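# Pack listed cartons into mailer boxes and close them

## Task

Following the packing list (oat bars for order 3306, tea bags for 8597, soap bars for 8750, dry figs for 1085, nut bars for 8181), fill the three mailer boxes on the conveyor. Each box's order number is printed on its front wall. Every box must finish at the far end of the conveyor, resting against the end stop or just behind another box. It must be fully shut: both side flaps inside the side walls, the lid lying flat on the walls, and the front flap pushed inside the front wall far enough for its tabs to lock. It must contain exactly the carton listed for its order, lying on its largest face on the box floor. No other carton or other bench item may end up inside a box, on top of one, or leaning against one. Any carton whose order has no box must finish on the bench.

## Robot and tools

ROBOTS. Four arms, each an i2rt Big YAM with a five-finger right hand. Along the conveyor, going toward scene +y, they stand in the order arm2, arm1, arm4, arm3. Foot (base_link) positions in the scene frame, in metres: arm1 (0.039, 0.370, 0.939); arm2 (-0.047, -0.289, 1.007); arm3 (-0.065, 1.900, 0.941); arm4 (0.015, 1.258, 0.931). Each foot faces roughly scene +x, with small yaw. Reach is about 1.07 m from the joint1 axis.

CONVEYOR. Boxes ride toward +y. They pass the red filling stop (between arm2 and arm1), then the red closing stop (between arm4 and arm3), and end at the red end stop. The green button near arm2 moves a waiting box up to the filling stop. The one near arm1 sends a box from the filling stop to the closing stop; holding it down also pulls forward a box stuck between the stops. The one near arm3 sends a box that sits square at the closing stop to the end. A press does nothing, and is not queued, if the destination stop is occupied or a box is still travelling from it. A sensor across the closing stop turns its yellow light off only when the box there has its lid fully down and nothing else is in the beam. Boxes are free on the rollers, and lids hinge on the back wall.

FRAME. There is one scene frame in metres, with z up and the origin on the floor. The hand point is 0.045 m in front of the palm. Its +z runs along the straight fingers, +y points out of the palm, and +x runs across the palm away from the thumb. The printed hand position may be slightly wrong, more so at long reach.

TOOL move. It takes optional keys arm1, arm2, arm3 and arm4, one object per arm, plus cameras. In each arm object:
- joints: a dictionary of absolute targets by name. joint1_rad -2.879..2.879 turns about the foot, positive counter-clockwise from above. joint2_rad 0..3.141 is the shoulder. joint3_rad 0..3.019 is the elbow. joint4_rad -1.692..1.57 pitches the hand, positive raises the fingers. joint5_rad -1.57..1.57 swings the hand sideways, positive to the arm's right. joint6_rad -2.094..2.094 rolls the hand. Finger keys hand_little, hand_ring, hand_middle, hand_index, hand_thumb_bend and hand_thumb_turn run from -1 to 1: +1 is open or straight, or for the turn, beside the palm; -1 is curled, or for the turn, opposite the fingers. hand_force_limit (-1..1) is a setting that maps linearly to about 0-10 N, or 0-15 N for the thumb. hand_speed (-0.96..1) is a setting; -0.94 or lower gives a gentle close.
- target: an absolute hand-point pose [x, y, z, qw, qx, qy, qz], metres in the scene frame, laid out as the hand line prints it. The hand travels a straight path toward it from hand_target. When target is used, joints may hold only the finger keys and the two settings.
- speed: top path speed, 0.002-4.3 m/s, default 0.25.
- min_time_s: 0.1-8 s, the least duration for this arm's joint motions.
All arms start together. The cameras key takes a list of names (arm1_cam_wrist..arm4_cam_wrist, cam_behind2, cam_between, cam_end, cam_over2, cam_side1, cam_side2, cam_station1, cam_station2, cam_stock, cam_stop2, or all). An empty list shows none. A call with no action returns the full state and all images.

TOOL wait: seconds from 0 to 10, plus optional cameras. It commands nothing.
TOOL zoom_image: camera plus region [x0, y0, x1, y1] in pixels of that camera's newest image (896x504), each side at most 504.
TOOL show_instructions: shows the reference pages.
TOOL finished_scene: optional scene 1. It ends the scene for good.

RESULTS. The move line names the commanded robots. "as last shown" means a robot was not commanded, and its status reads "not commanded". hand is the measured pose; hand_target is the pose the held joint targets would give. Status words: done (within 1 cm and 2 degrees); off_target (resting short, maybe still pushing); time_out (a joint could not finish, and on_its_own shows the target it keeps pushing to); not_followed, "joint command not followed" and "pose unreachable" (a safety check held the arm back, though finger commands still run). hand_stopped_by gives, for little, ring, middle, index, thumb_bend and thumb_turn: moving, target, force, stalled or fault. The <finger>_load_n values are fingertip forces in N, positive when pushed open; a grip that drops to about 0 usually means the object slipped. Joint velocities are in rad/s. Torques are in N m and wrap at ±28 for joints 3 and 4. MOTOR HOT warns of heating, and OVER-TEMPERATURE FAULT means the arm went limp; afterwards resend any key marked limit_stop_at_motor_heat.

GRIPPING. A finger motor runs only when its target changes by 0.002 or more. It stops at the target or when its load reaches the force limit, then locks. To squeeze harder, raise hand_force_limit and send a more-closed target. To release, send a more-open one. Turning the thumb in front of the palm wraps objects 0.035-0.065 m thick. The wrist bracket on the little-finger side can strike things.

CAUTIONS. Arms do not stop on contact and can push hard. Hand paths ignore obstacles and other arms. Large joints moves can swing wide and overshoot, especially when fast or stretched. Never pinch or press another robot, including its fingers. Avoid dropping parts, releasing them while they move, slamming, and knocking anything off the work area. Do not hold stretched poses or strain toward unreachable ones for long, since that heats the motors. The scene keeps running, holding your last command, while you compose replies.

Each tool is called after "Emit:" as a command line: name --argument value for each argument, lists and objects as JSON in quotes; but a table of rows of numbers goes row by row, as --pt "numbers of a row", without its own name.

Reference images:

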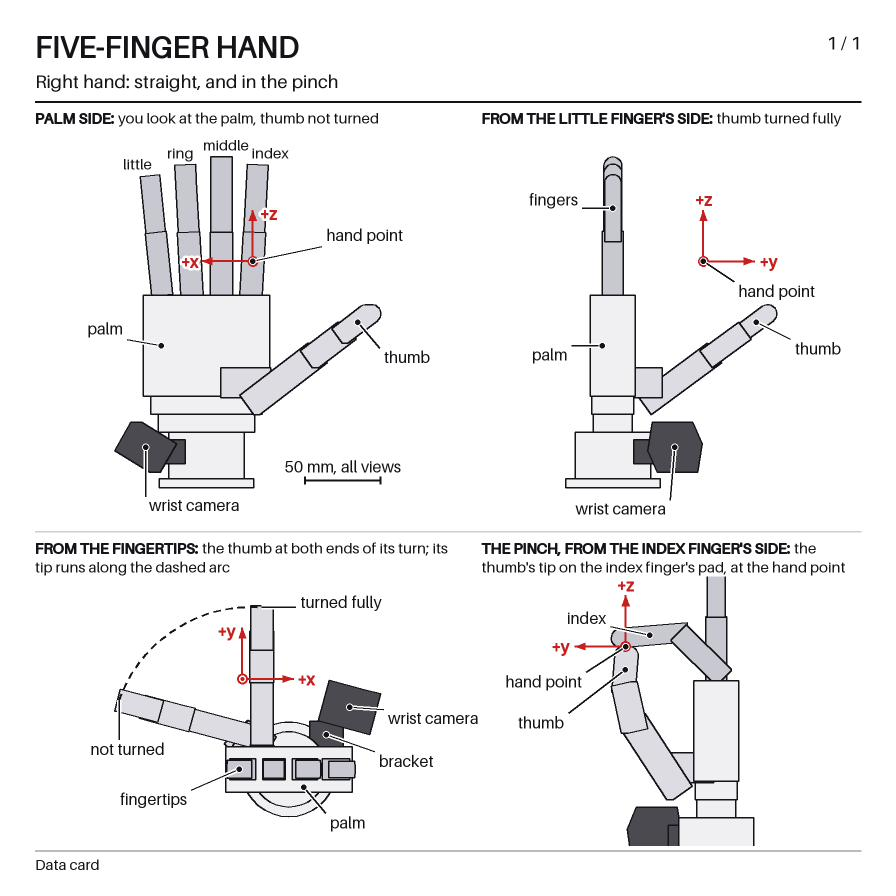

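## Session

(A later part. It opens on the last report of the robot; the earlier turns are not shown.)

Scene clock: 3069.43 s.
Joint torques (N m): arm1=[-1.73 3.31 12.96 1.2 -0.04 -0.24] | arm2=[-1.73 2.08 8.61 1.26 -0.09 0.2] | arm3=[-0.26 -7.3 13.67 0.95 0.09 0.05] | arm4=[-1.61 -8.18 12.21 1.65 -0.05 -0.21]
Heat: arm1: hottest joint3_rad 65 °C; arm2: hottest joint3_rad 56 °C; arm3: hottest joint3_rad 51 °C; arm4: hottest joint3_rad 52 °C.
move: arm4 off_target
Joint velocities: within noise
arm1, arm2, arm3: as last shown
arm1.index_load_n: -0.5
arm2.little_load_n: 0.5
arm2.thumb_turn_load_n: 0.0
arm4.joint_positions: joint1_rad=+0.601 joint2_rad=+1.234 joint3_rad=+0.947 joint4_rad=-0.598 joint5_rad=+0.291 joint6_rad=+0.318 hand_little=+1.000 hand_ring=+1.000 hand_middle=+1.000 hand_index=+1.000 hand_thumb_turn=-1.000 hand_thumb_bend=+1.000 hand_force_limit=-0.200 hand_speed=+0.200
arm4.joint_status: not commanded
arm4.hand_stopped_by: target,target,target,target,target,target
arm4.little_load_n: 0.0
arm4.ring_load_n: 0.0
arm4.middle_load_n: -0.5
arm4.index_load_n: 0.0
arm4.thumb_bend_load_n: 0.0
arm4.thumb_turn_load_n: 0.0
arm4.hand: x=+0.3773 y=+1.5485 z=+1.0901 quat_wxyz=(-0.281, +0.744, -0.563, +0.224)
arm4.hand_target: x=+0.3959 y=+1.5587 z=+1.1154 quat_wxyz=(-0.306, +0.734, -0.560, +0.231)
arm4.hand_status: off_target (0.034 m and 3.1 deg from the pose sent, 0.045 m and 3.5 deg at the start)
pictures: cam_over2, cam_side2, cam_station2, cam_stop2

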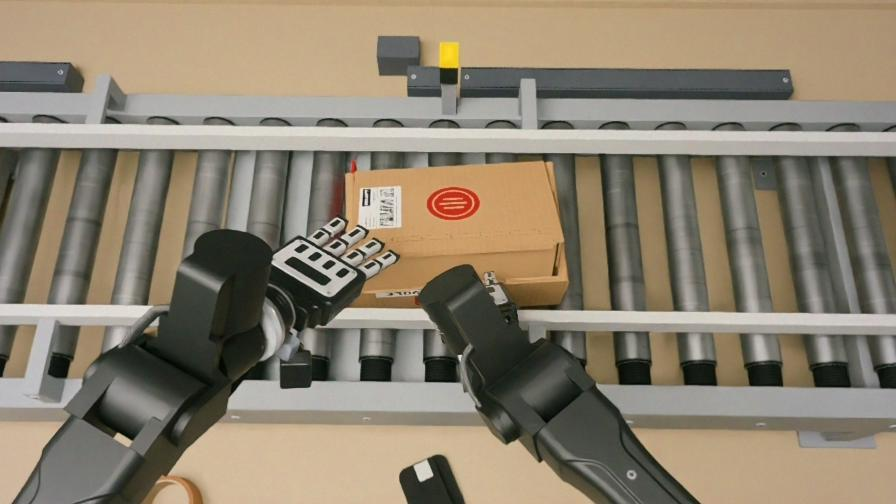

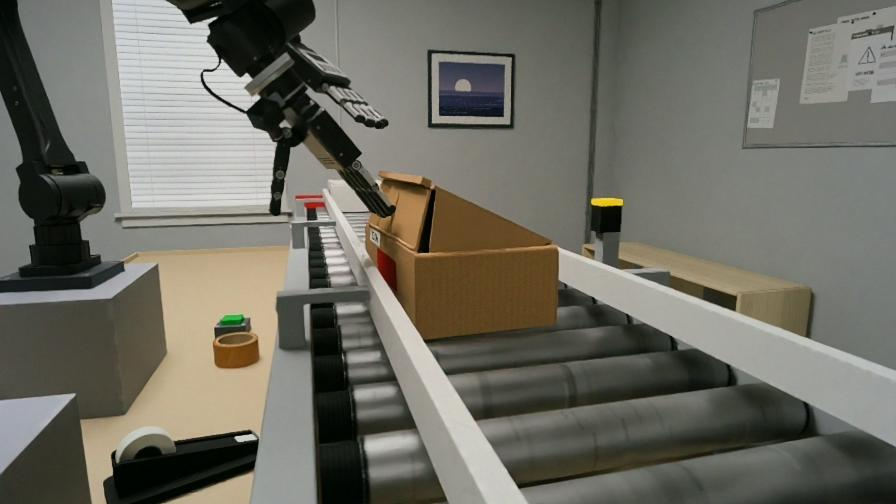

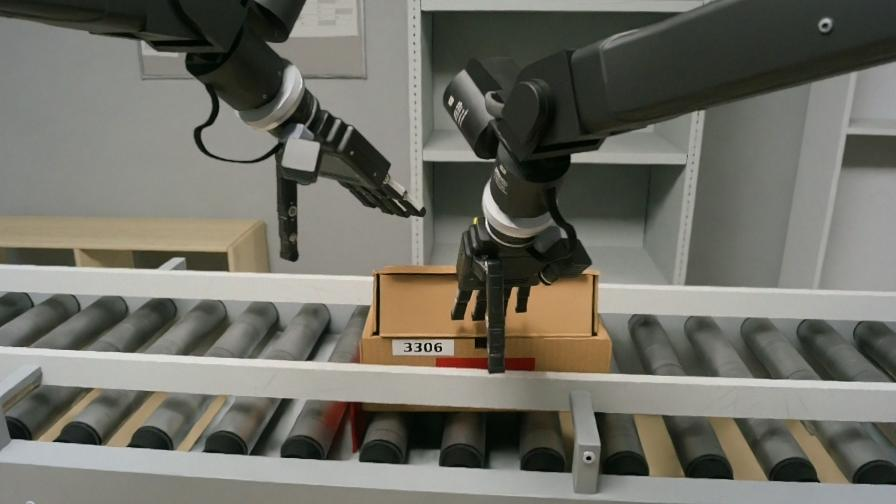

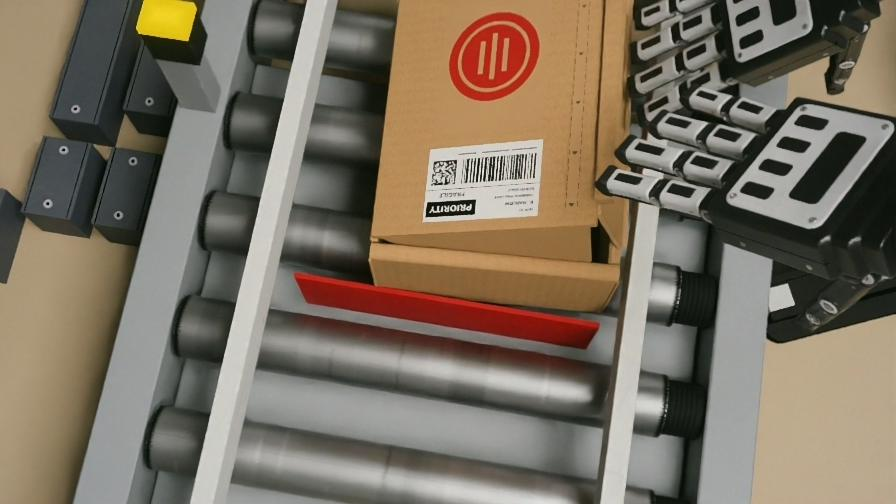

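Emit:
move --arm3 '{"target":[0.42,1.73,1.23,0.2309,-0.4435,0.7681,-0.3999],"speed":0.2}' --arm4 '{"target":[0.412,1.57,1.12,0.3036,-0.7329,0.5624,-0.2330],"speed":0.06}' --cameras '["cam_side2","cam_stop2","cam_station2","cam_over2"]'

Emit:
zoom_image --camera "cam_side2" --region '[340, 150, 480, 290]'

Emit:
zoom_image --camera "cam_stop2" --region '[440, 80, 760, 360]'

Scene clock: 3075.90 s.
Joint torques (N m): arm1=[-1.73 3.31 12.97 1.21 -0.04 -0.24] | arm2=[-1.67 2.14 8.59 1.25 -0.09 0.2] | arm3=[-0.38 -7.12 12.15 0.91 0.13 0.02] | arm4=[-1.67 -8.53 12.6 1.26 0.14 -0.17]
Heat: arm1: hottest joint3_rad 65 °C; arm2: hottest joint3_rad 56 °C; arm3: hottest joint3_rad 52 °C; arm4: hottest joint3_rad 51 °C.
move: arm3 off_target; arm4 off_target
Joint velocities: within noise
arm1, arm2: as last shown
arm1.index_load_n: 0.0
arm2.little_load_n: 0.0
arm3.joint_positions: joint1_rad=-0.319 joint2_rad=+1.214 joint3_rad=+1.118 joint4_rad=-0.558 joint5_rad=+0.115 joint6_rad=+0.085 hand_little=+1.000 hand_ring=+1.000 hand_middle=+1.000 hand_index=+1.000 hand_thumb_turn=-1.000 hand_thumb_bend=+1.000 hand_force_limit=-0.300 hand_speed=-0.500
arm3.joint_status: not commanded
arm3.hand_stopped_by: target,target,target,target,target,target
arm3.little_load_n: 0.0
arm3.ring_load_n: 0.0
arm3.middle_load_n: 0.0
arm3.index_load_n: 0.0
arm3.thumb_bend_load_n: 0.0
arm3.thumb_turn_load_n: 0.0
arm3.hand: x=+0.4158 y=+1.7288 z=+1.2095 quat_wxyz=(-0.222, +0.451, -0.770, +0.393)
arm3.hand_target: x=+0.4197 y=+1.7295 z=+1.2299 quat_wxyz=(-0.230, +0.444, -0.768, +0.401)
arm3.hand_status: off_target (0.021 m and 1.6 deg from the pose sent, 0.061 m and 2.6 deg at the start)
arm4.joint_positions: joint1_rad=+0.601 joint2_rad=+1.280 joint3_rad=+0.996 joint4_rad=-0.598 joint5_rad=+0.291 joint6_rad=+0.318 hand_little=+1.000 hand_ring=+1.000 hand_middle=+1.000 hand_index=+1.000 hand_thumb_turn=-1.000 hand_thumb_bend=+1.000 hand_force_limit=-0.200 hand_speed=+0.200
arm4.joint_status: not commanded
arm4.hand_stopped_by: target,target,target,target,target,target
arm4.little_load_n: 0.0
arm4.ring_load_n: -1.0
arm4.middle_load_n: -0.5
arm4.index_load_n: 0.0
arm4.thumb_bend_load_n: 0.0
arm4.thumb_turn_load_n: 0.0
arm4.hand: x=+0.3915 y=+1.5605 z=+1.0940 quat_wxyz=(-0.282, +0.744, -0.563, +0.225)
arm4.hand_target: x=+0.4107 y=+1.5697 z=+1.1191 quat_wxyz=(-0.303, +0.733, -0.562, +0.233)
arm4.hand_status: off_target (0.034 m and 2.9 deg from the pose sent, 0.051 m and 3.1 deg at the start)
pictures: cam_over2, cam_side2, cam_station2, cam_stop2

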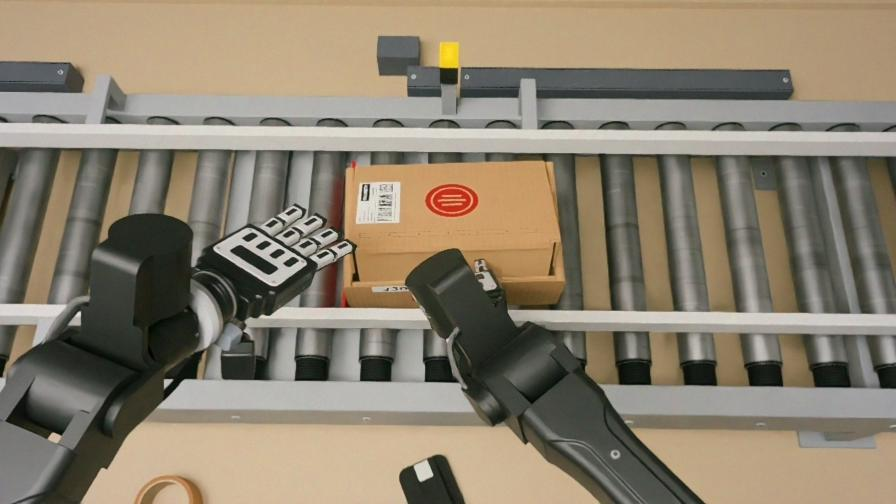

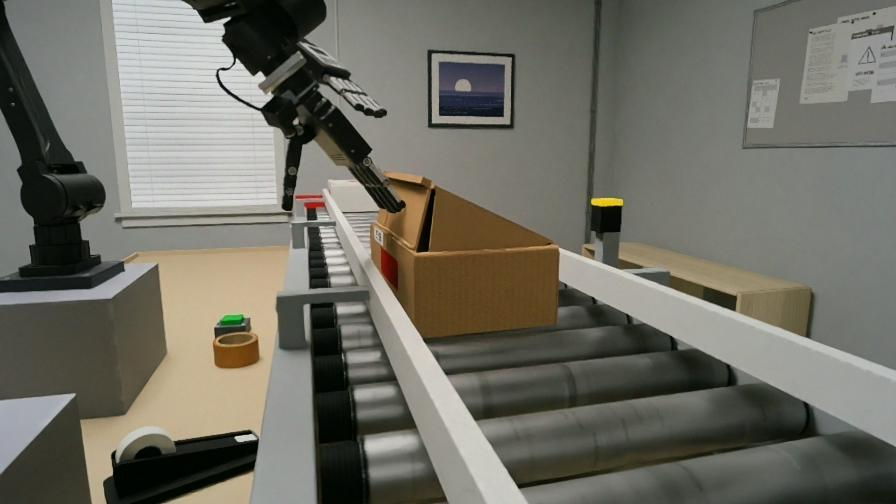

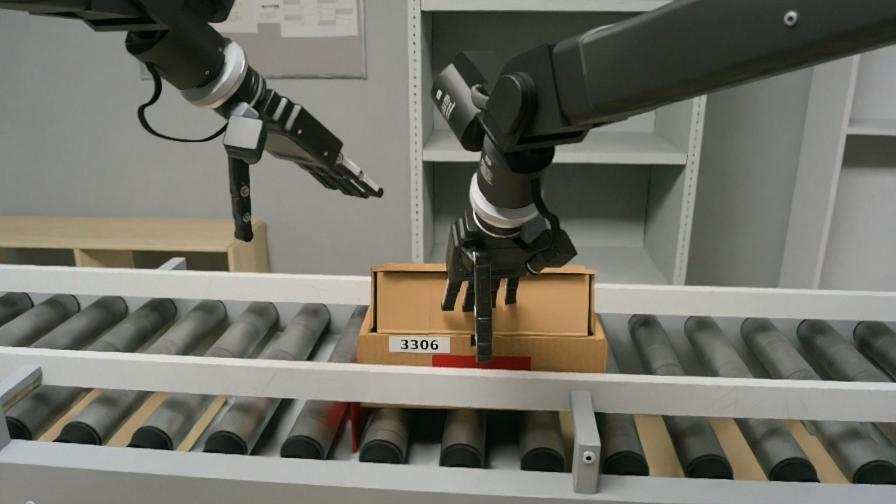

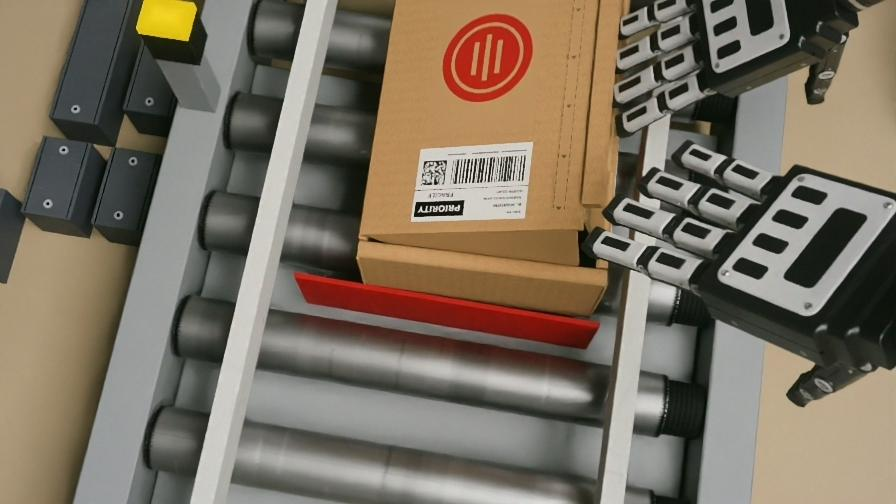

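Scaled by 3.600 from the camera's image (finer frame: 1280x720).

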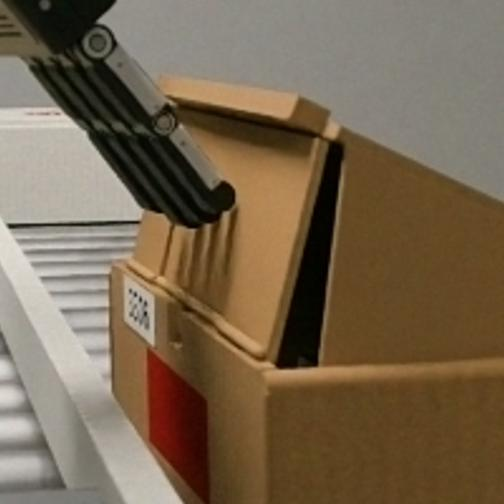

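Scaled by 1.575 from the camera's image (finer frame: 1280x720).

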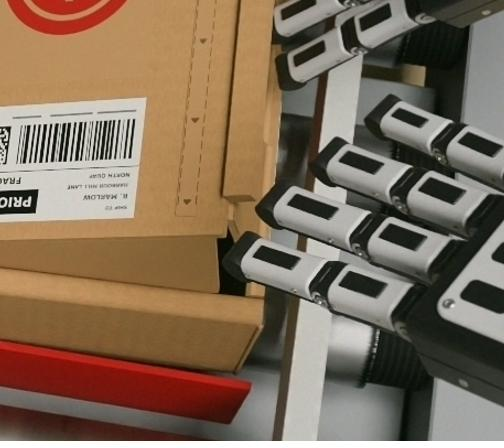

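Emit:
move --arm4 '{"target":[0.432,1.565,1.12,0.3036,-0.7329,0.5624,-0.2330],"speed":0.06}' --cameras '["cam_over2"]'

Emit:
move --arm4 '{"target":[0.447,1.565,1.12,0.3036,-0.7329,0.5624,-0.2330],"speed":0.06}' --cameras '["cam_side2","cam_stop2","cam_station2","cam_over2"]'

Emit:
zoom_image --camera "cam_side2" --region '[340, 150, 480, 290]'

Emit:
zoom_image --camera "cam_stop2" --region '[440, 80, 760, 360]'

Scene clock: 3095.80 s.
Joint torques (N m): arm1=[-1.73 3.31 12.96 1.18 -0.04 -0.25] | arm2=[-1.73 2.2 8.59 1.26 -0.09 0.2] | arm3=[-0.32 -7.12 12.15 0.91 0.15 0.05] | arm4=[-2.26 -9.23 12.42 1.74 0.03 -0.27]
Heat: arm1: hottest joint3_rad 65 °C; arm2: hottest joint3_rad 56 °C; arm3: hottest joint3_rad 52 °C; arm4: hottest joint3_rad 51 °C.
move: arm4 off_target
Joint velocities: within noise
arm1, arm2, arm3: as last shown
arm2.thumb_turn_load_n: 0.5
arm3.index_load_n: -0.5
arm3.hand_target: x=+0.4196 y=+1.7295 z=+1.2299 quat_wxyz=(-0.230, +0.444, -0.768, +0.401)
arm4.joint_positions: joint1_rad=+0.572 joint2_rad=+1.312 joint3_rad=+1.027 joint4_rad=-0.598 joint5_rad=+0.267 joint6_rad=+0.302 hand_little=+1.000 hand_ring=+1.000 hand_middle=+1.000 hand_index=+1.000 hand_thumb_turn=-1.000 hand_thumb_bend=+1.000 hand_force_limit=-0.200 hand_speed=+0.200
arm4.joint_status: not commanded
arm4.hand_stopped_by: target,target,target,target,target,target
arm4.little_load_n: 0.0
arm4.ring_load_n: -0.5
arm4.middle_load_n: -0.5
arm4.index_load_n: 0.0
arm4.thumb_bend_load_n: 0.0
arm4.thumb_turn_load_n: 0.0
arm4.hand: x=+0.4064 y=+1.5596 z=+1.0940 quat_wxyz=(-0.281, +0.744, -0.565, +0.220)
arm4.hand_target: x=+0.4299 y=+1.5657 z=+1.1200 quat_wxyz=(-0.305, +0.732, -0.564, +0.231)
arm4.hand_status: off_target (0.037 m and 3.3 deg from the pose sent, 0.048 m and 2.9 deg at the start)

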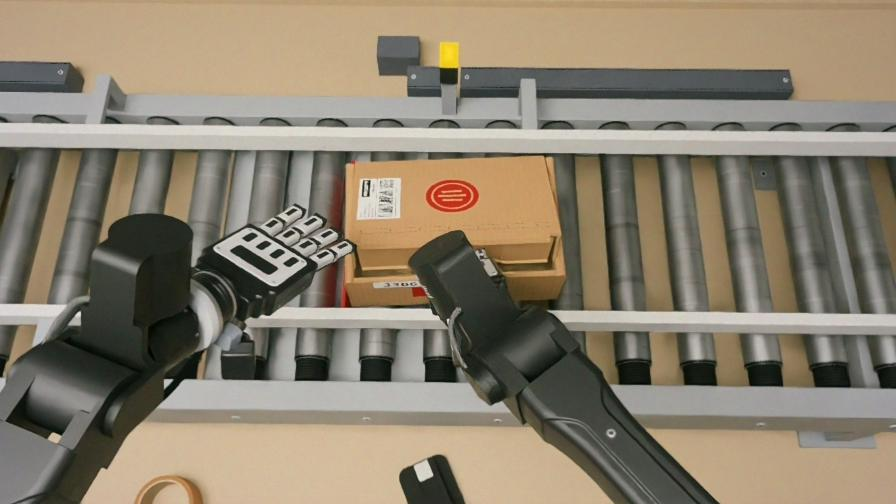

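Scene clock: 3096.83 s.
Joint torques (N m): arm1=[-1.73 3.31 12.97 1.21 -0.04 -0.24] | arm2=[-1.73 2.14 8.61 1.26 -0.1 0.2] | arm3=[-0.32 -7.12 12.14 0.91 0.15 0.05] | arm4=[-2.02 -9.47 12.49 1.99 -0.04 -0.29]
Heat: arm1: hottest joint3_rad 65 °C; arm2: hottest joint3_rad 56 °C; arm3: hottest joint3_rad 52 °C; arm4: hottest joint3_rad 51 °C.
move: arm4 off_target
Joint velocities: within noise
arm1, arm2, arm3: as last shown
arm2.thumb_bend_load_n: 0.5
arm3.little_load_n: -0.5
arm3.index_load_n: 0.0
arm4.joint_positions: joint1_rad=+0.547 joint2_rad=+1.341 joint3_rad=+1.056 joint4_rad=-0.598 joint5_rad=+0.256 joint6_rad=+0.282 hand_little=+1.000 hand_ring=+1.000 hand_middle=+1.000 hand_index=+1.000 hand_thumb_turn=-1.000 hand_thumb_bend=+1.000 hand_force_limit=-0.200 hand_speed=+0.200
arm4.joint_status: not commanded
arm4.hand_stopped_by: target,target,target,target,target,target
arm4.little_load_n: -0.5
arm4.ring_load_n: -0.5
arm4.middle_load_n: -0.5
arm4.index_load_n: 0.0
arm4.thumb_bend_load_n: 0.0
arm4.thumb_turn_load_n: 0.0
arm4.hand: x=+0.4212 y=+1.5571 z=+1.0943 quat_wxyz=(-0.278, +0.744, -0.566, +0.222)
arm4.hand_target: x=+0.4456 y=+1.5646 z=+1.1203 quat_wxyz=(-0.304, +0.733, -0.562, +0.234)
arm4.hand_status: off_target (0.037 m and 3.5 deg from the pose sent, 0.049 m and 3.3 deg at the start)
pictures: cam_over2, cam_side2, cam_station2, cam_stop2

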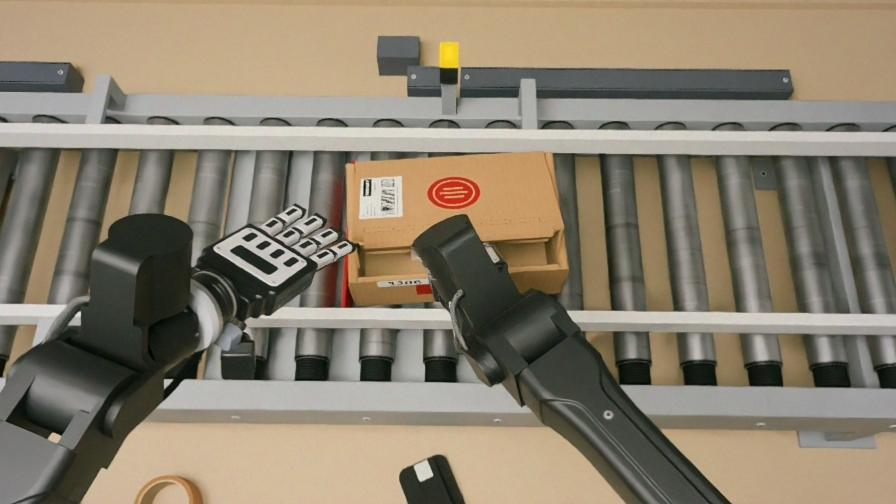

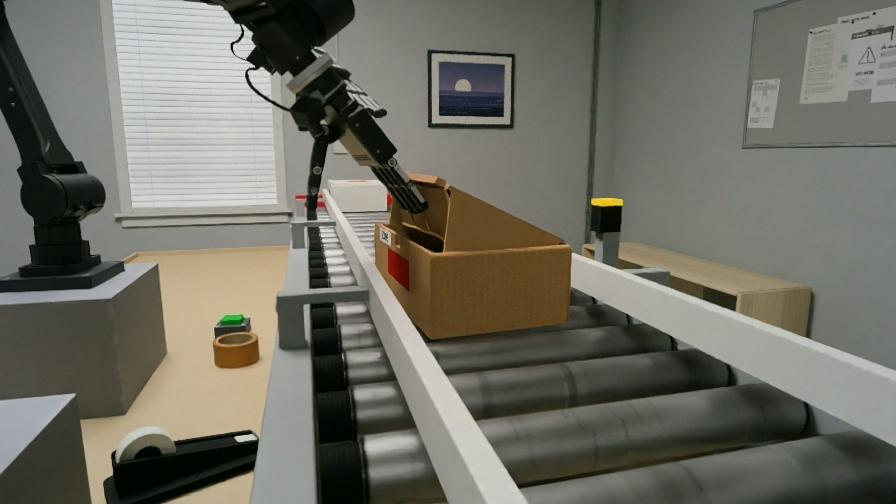

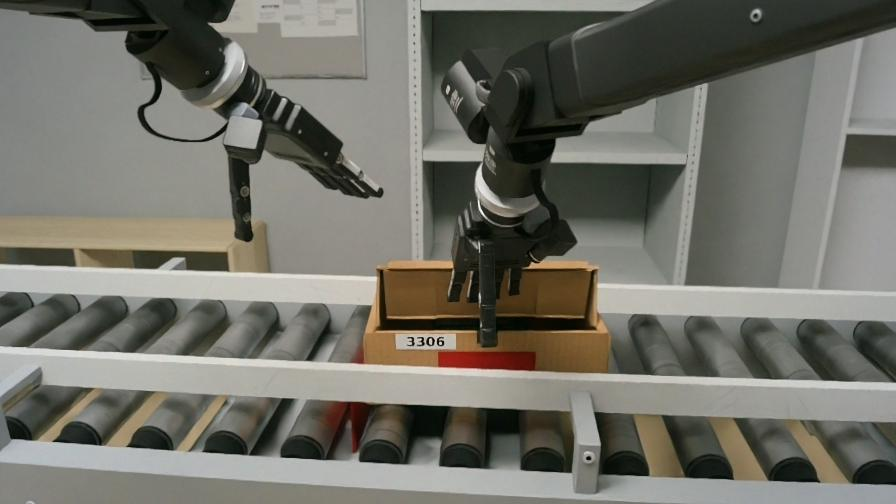

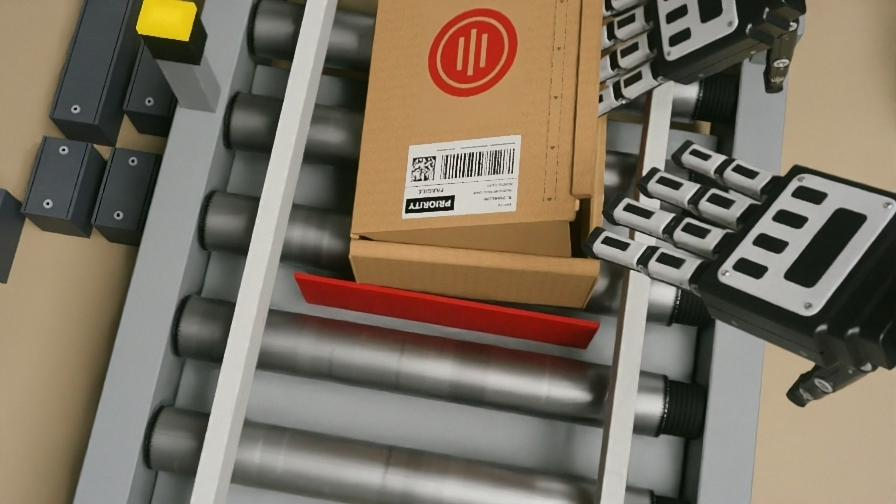

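Scaled by 3.600 from the camera's image (finer frame: 1280x720).

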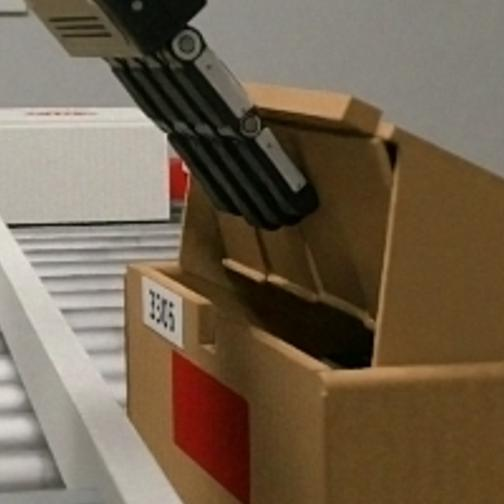

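Scaled by 1.575 from the camera's image (finer frame: 1280x720).

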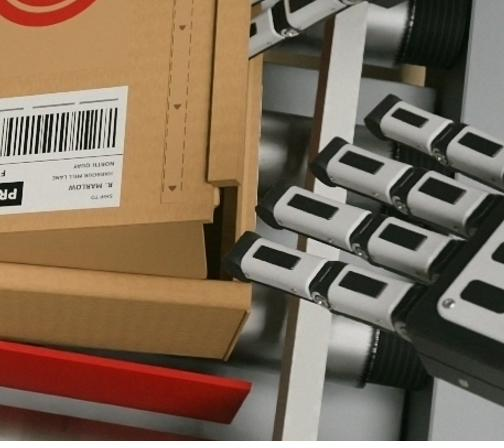

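Emit:
move --arm3 '{"target":[0.47,1.68,1.17,0.2309,-0.4435,0.7681,-0.3999],"speed":0.12,"joints":{"hand_thumb_turn":1.0}}'

Emit:
move --arm3 '{"target":[0.47,1.68,1.125,0.2309,-0.4435,0.7681,-0.3999],"speed":0.08}' --arm4 '{"target":[0.445,1.56,1.105,0.3036,-0.7329,0.5624,-0.2330],"speed":0.06}' --cameras '["cam_side2","cam_stop2","cam_station2","cam_over2"]'

Emit:
zoom_image --camera "cam_side2" --region '[340, 150, 480, 290]'

Emit:
zoom_image --camera "cam_stop2" --region '[440, 80, 760, 360]'

Scene clock: 3123.97 s.
Joint torques (N m): arm1=[-1.73 3.31 12.97 1.21 -0.04 -0.24] | arm2=[-1.73 2.14 8.59 1.25 -0.09 0.2] | arm3=[-1.38 -8.29 12.6 2.52 -0.16 -0.16] | arm4=[-2.14 -9.41 12.49 1.99 -0.04 -0.29]
Heat: arm1: hottest joint3_rad 65 °C; arm2: hottest joint3_rad 56 °C; arm3: hottest joint3_rad 52 °C; arm4: hottest joint3_rad 56 °C.
move: arm3 off_target
Joint velocities: within noise
arm1.joint_positions: joint1_rad=+0.332 joint2_rad=+0.564 joint3_rad=+1.375 joint4_rad=-1.366 joint5_rad=+0.004 joint6_rad=-0.964 hand_little=+1.000 hand_ring=+1.000 hand_middle=+1.000 hand_index=+1.000 hand_thumb_turn=+1.000 hand_thumb_bend=+1.000 hand_force_limit=+0.000 hand_speed=-0.800
arm1.joint_status: not commanded
arm1.hand_stopped_by: target,target,target,target,target,target
arm1.little_load_n: 0.0
arm1.ring_load_n: 0.0
arm1.middle_load_n: 0.0
arm1.index_load_n: 0.0
arm1.thumb_bend_load_n: 0.0
arm1.thumb_turn_load_n: 0.0
arm1.hand: x=+0.2246 y=+0.4262 z=+1.4170 quat_wxyz=(-0.242, +0.868, -0.069, +0.428)
arm1.hand_target: x=+0.2222 y=+0.4210 z=+1.4371 quat_wxyz=(-0.242, +0.861, -0.067, +0.443)
arm1.hand_status: not commanded
arm2, arm4: as last shown
arm2.little_load_n: -0.5
arm2.thumb_bend_load_n: 0.0
arm3.joint_positions: joint1_rad=-0.366 joint2_rad=+1.392 joint3_rad=+1.118 joint4_rad=-0.420 joint5_rad=+0.074 joint6_rad=+0.085 hand_little=+1.000 hand_ring=+1.000 hand_middle=+1.000 hand_index=+1.000 hand_thumb_turn=+1.000 hand_thumb_bend=+1.000 hand_force_limit=-0.300 hand_speed=-0.500
arm3.joint_status: all done
arm3.hand_stopped_by: target,target,target,target,target,target
arm3.little_load_n: 0.0
arm3.ring_load_n: 0.0
arm3.middle_load_n: -0.5
arm3.index_load_n: 0.0
arm3.thumb_bend_load_n: -0.5
arm3.thumb_turn_load_n: 0.0
arm3.hand: x=+0.4531 y=+1.6934 z=+1.1432 quat_wxyz=(-0.217, +0.446, -0.784, +0.373)
arm3.hand_target: x=+0.4687 y=+1.6814 z=+1.1697 quat_wxyz=(-0.233, +0.439, -0.771, +0.399)
arm3.hand_status: off_target (0.034 m and 3.9 deg from the pose sent, 0.083 m and 1.6 deg at the start)
arm4.joint_positions: joint1_rad=+0.547 joint2_rad=+1.341 joint3_rad=+1.056 joint4_rad=-0.598 joint5_rad=+0.256 joint6_rad=+0.281 hand_little=+1.000 hand_ring=+1.000 hand_middle=+1.000 hand_index=+1.000 hand_thumb_turn=-1.000 hand_thumb_bend=+1.000 hand_force_limit=-0.200 hand_speed=+0.200
arm4.middle_load_n: 0.0
arm4.hand: x=+0.4212 y=+1.5570 z=+1.0943 quat_wxyz=(-0.277, +0.744, -0.565, +0.222)
arm4.hand_target: x=+0.4456 y=+1.5646 z=+1.1202 quat_wxyz=(-0.304, +0.733, -0.562, +0.234)
pictures: none

Scene clock: 3125.27 s.
Joint torques (N m): arm1=[-1.73 3.31 12.96 1.2 -0.04 -0.24] | arm2=[-1.73 2.14 8.61 1.26 -0.09 0.2] | arm3=[-1.44 -8.47 8.87 2.61 -0.17 -0.17] | arm4=[-1.85 -9.88 9.74 2.74 -0.11 -0.31]
Heat: arm1: hottest joint3_rad 65 °C; arm2: hottest joint3_rad 56 °C; arm3: hottest joint3_rad 52 °C; arm4: hottest joint3_rad 56 °C.
move: arm3 done; arm4 off_target
Joint velocities: within noise
arm1: as last shown
arm1.index_load_n: 0.5
arm2.joint_positions: joint1_rad=+0.331 joint2_rad=+0.608 joint3_rad=+1.351 joint4_rad=-1.325 joint5_rad=-0.101 joint6_rad=-1.001 hand_little=+1.000 hand_ring=+1.000 hand_middle=+1.000 hand_index=+1.000 hand_thumb_turn=-1.000 hand_thumb_bend=+1.000 hand_force_limit=-0.300 hand_speed=-0.850
arm2.joint_status: not commanded
arm2.hand_stopped_by: target,target,target,target,target,target
arm2.little_load_n: 0.0
arm2.ring_load_n: 0.0
arm2.middle_load_n: 0.0
arm2.index_load_n: 0.0
arm2.thumb_bend_load_n: 0.0
arm2.thumb_turn_load_n: 0.0
arm2.hand: x=+0.1762 y=-0.2476 z=+1.4704 quat_wxyz=(-0.231, +0.872, -0.116, +0.416)
arm2.hand_target: x=+0.1713 y=-0.2494 z=+1.4815 quat_wxyz=(-0.235, +0.868, -0.124, +0.419)
arm2.hand_status: not commanded
arm3.joint_positions: joint1_rad=-0.366 joint2_rad=+1.427 joint3_rad=+1.080 joint4_rad=-0.300 joint5_rad=+0.074 joint6_rad=+0.076 hand_little=+1.000 hand_ring=+1.000 hand_middle=+1.000 hand_index=+1.000 hand_thumb_turn=+1.000 hand_thumb_bend=+1.000 hand_force_limit=-0.300 hand_speed=-0.500
arm3.joint_status: not commanded
arm3.hand_stopped_by: target,target,target,target,target,target
arm3.little_load_n: 0.0
arm3.ring_load_n: 0.0
arm3.middle_load_n: 0.0
arm3.index_load_n: 0.0
arm3.thumb_bend_load_n: 0.0
arm3.thumb_turn_load_n: 0.0
arm3.hand: x=+0.4663 y=+1.6867 z=+1.1243 quat_wxyz=(-0.228, +0.444, -0.773, +0.391)
arm3.hand_target: x=+0.4696 y=+1.6804 z=+1.1249 quat_wxyz=(-0.231, +0.444, -0.768, +0.400)
arm3.hand_status: done (0.008 m and 1.3 deg from the pose sent, 0.028 m and 3.9 deg at the start)
arm4.joint_positions: joint1_rad=+0.535 joint2_rad=+1.346 joint3_rad=+1.056 joint4_rad=-0.575 joint5_rad=+0.251 joint6_rad=+0.279 hand_little=+1.000 hand_ring=+1.000 hand_middle=+1.000 hand_index=+1.000 hand_thumb_turn=-1.000 hand_thumb_bend=+1.000 hand_force_limit=-0.200 hand_speed=+0.200
arm4.joint_status: not commanded
arm4.hand_stopped_by: target,target,target,target,target,target
arm4.little_load_n: -0.5
arm4.ring_load_n: -1.0
arm4.middle_load_n: -0.5
arm4.index_load_n: 0.0
arm4.thumb_bend_load_n: 0.0
arm4.thumb_turn_load_n: 0.0
arm4.hand: x=+0.4289 y=+1.5560 z=+1.0952 quat_wxyz=(-0.285, +0.739, -0.568, +0.224)
arm4.hand_target: x=+0.4445 y=+1.5597 z=+1.1052 quat_wxyz=(-0.304, +0.733, -0.563, +0.233)
arm4.hand_status: off_target (0.019 m and 2.5 deg from the pose sent, 0.026 m and 3.5 deg at the start)
pictures: cam_over2, cam_side2, cam_station2, cam_stop2

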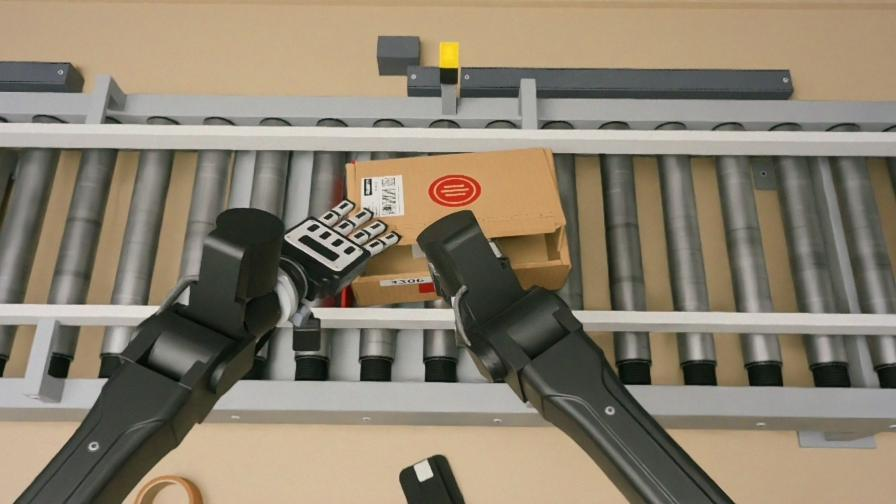

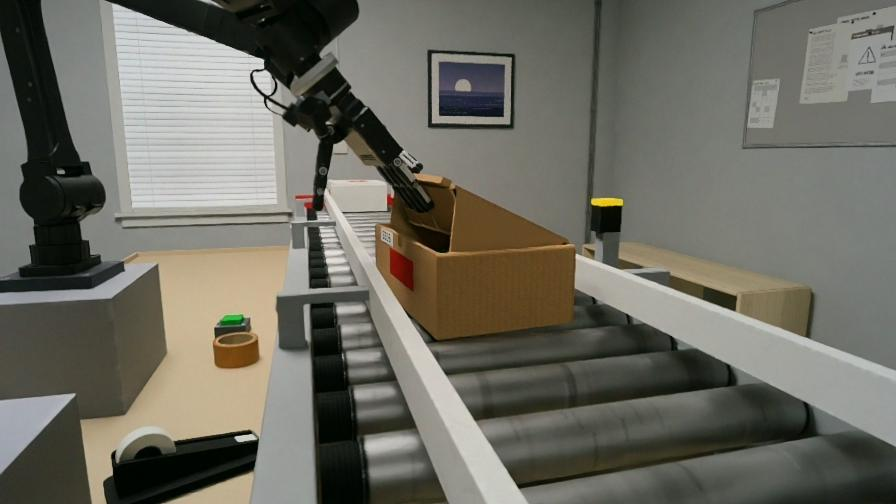

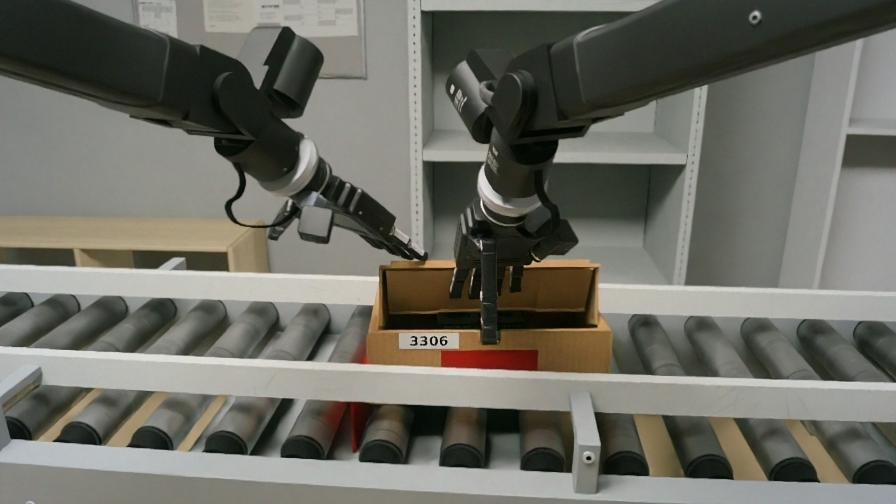

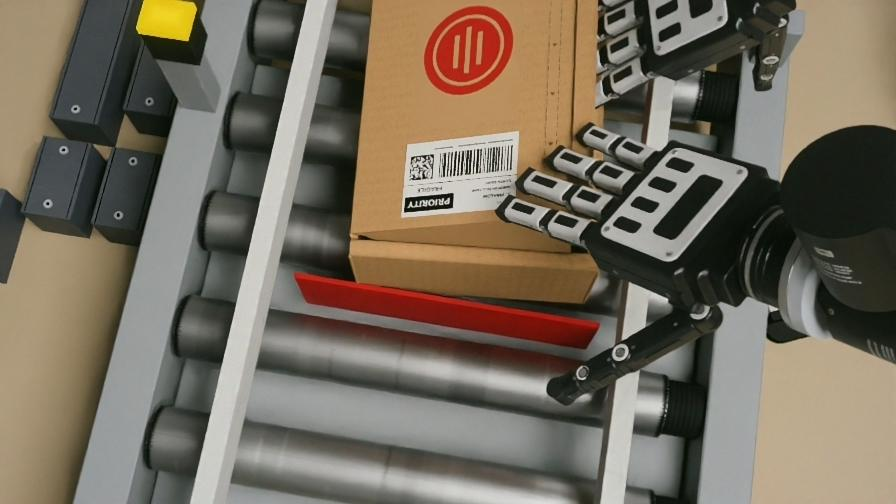

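Scaled by 3.600 from the camera's image (finer frame: 1280x720).

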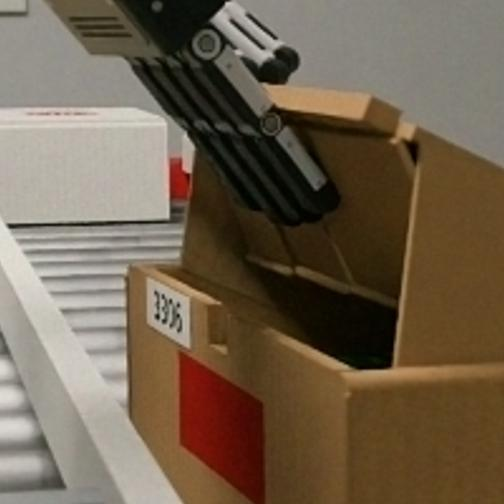

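Scaled by 1.575 from the camera's image (finer frame: 1280x720).

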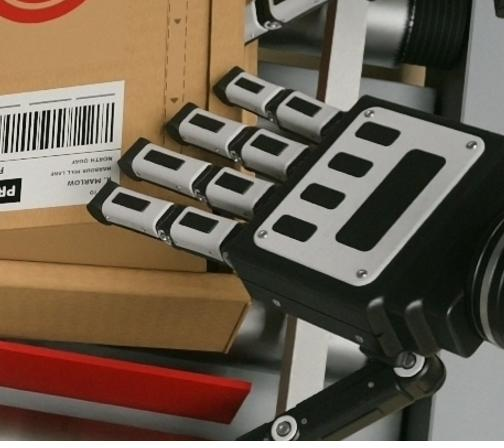

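Emit:
move --cameras '["cam_side2", "cam_station2", "cam_stop2"]' --arm3 '{"target": [0.468, 1.68, 1.105, 0.2309, -0.4435, 0.7681, -0.3999], "speed": 0.05}' --arm4 '{"target": [0.445, 1.56, 1.095, 0.3036, -0.7329, 0.5624, -0.233], "speed": 0.03}'

Emit:
zoom_image --camera "cam_side2" --region '[330, 80, 580, 280]'

Emit:
zoom_image --camera "cam_station2" --region '[340, 200, 640, 400]'

Scene clock: 3155.33 s.
Joint torques (N m): arm1=[-1.79 3.31 12.97 1.2 -0.04 -0.24] | arm2=[-1.67 2.14 8.61 1.25 -0.09 0.19] | arm3=[-1.44 -7.36 8.02 2.35 -0.19 -0.16] | arm4=[-1.79 -9.88 9.21 2.55 -0.08 -0.27]
Heat: arm1: hottest joint3_rad 65 °C; arm2: hottest joint3_rad 56 °C; arm3: hottest joint3_rad 51 °C; arm4: hottest joint3_rad 53 °C.
move: arm3 off_target; arm4 off_target
Joint velocities: within noise
arm1, arm2: as last shown
arm1.index_load_n: 0.0
arm2.index_load_n: 0.5
arm3.joint_positions: joint1_rad=-0.366 joint2_rad=+1.427 joint3_rad=+1.049 joint4_rad=-0.237 joint5_rad=+0.075 joint6_rad=+0.060 hand_little=+1.000 hand_ring=+1.000 hand_middle=+1.000 hand_index=+1.000 hand_thumb_turn=+1.000 hand_thumb_bend=+1.000 hand_force_limit=-0.300 hand_speed=-0.500
arm3.joint_status: not commanded
arm3.hand_stopped_by: target,target,target,target,target,target
arm3.little_load_n: 0.0
arm3.ring_load_n: 0.0
arm3.middle_load_n: 0.0
arm3.index_load_n: 0.0
arm3.thumb_bend_load_n: 0.0
arm3.thumb_turn_load_n: 0.0
arm3.hand: x=+0.4678 y=+1.6846 z=+1.1189 quat_wxyz=(-0.233, +0.445, -0.764, +0.405)
arm3.hand_target: x=+0.4671 y=+1.6793 z=+1.1053 quat_wxyz=(-0.228, +0.447, -0.765, +0.402)
arm3.hand_status: off_target (0.015 m and 0.8 deg from the pose sent, 0.020 m and 1.3 deg at the start)
arm4.joint_positions: joint1_rad=+0.535 joint2_rad=+1.355 joint3_rad=+1.044 joint4_rad=-0.541 joint5_rad=+0.251 joint6_rad=+0.275 hand_little=+1.000 hand_ring=+1.000 hand_middle=+1.000 hand_index=+1.000 hand_thumb_turn=-1.000 hand_thumb_bend=+1.000 hand_force_limit=-0.200 hand_speed=+0.200
arm4.joint_status: not commanded
arm4.hand_stopped_by: target,target,target,target,target,target
arm4.little_load_n: 0.0
arm4.ring_load_n: -0.5
arm4.middle_load_n: -0.5
arm4.index_load_n: 0.0
arm4.thumb_bend_load_n: 0.0
arm4.thumb_turn_load_n: 0.0
arm4.hand: x=+0.4321 y=+1.5581 z=+1.0892 quat_wxyz=(-0.290, +0.738, -0.566, +0.226)
arm4.hand_target: x=+0.4447 y=+1.5600 z=+1.0946 quat_wxyz=(-0.303, +0.733, -0.562, +0.233)
arm4.hand_status: off_target (0.014 m and 1.9 deg from the pose sent, 0.017 m and 2.5 deg at the start)

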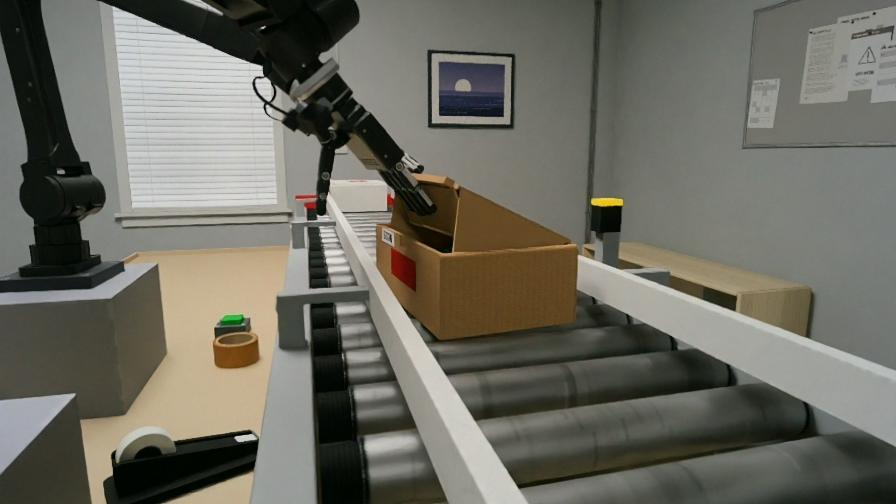

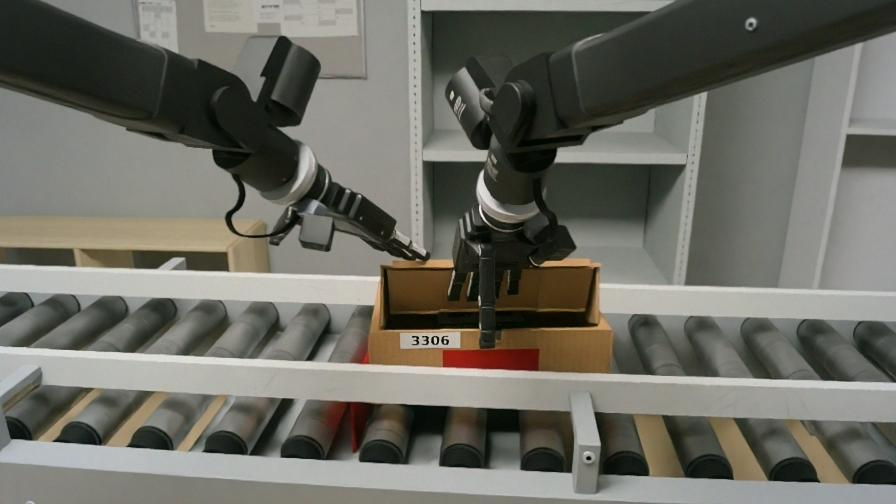

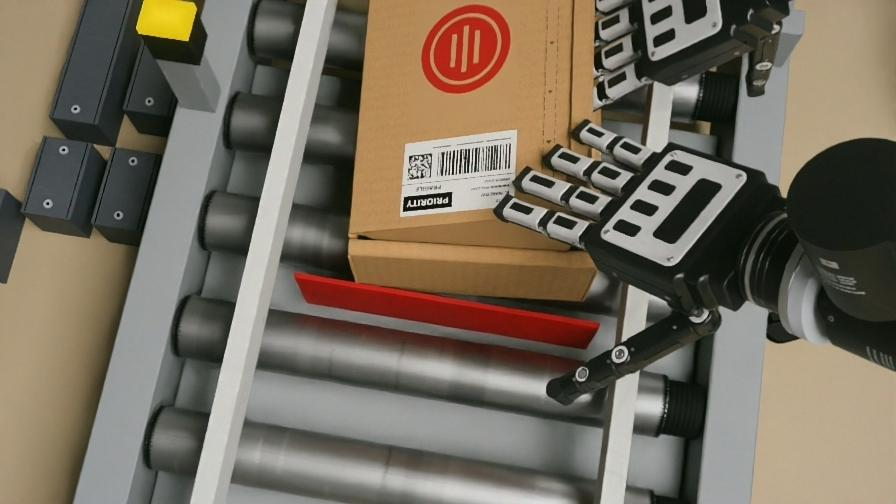

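Scaled by 2.016 from the camera's image (finer frame: 1280x720).

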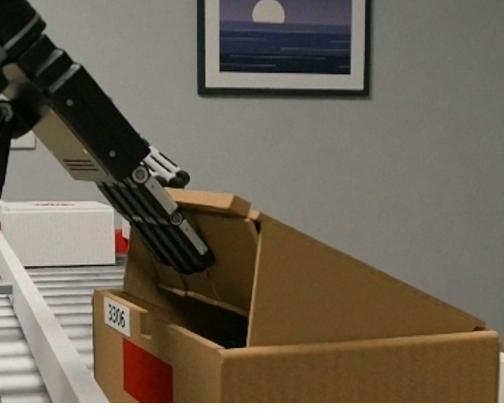

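Scaled by 1.680 from the camera's image (finer frame: 1280x720).

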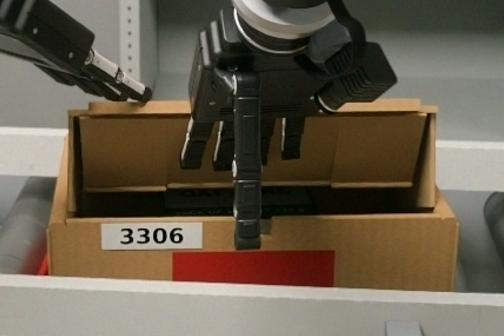

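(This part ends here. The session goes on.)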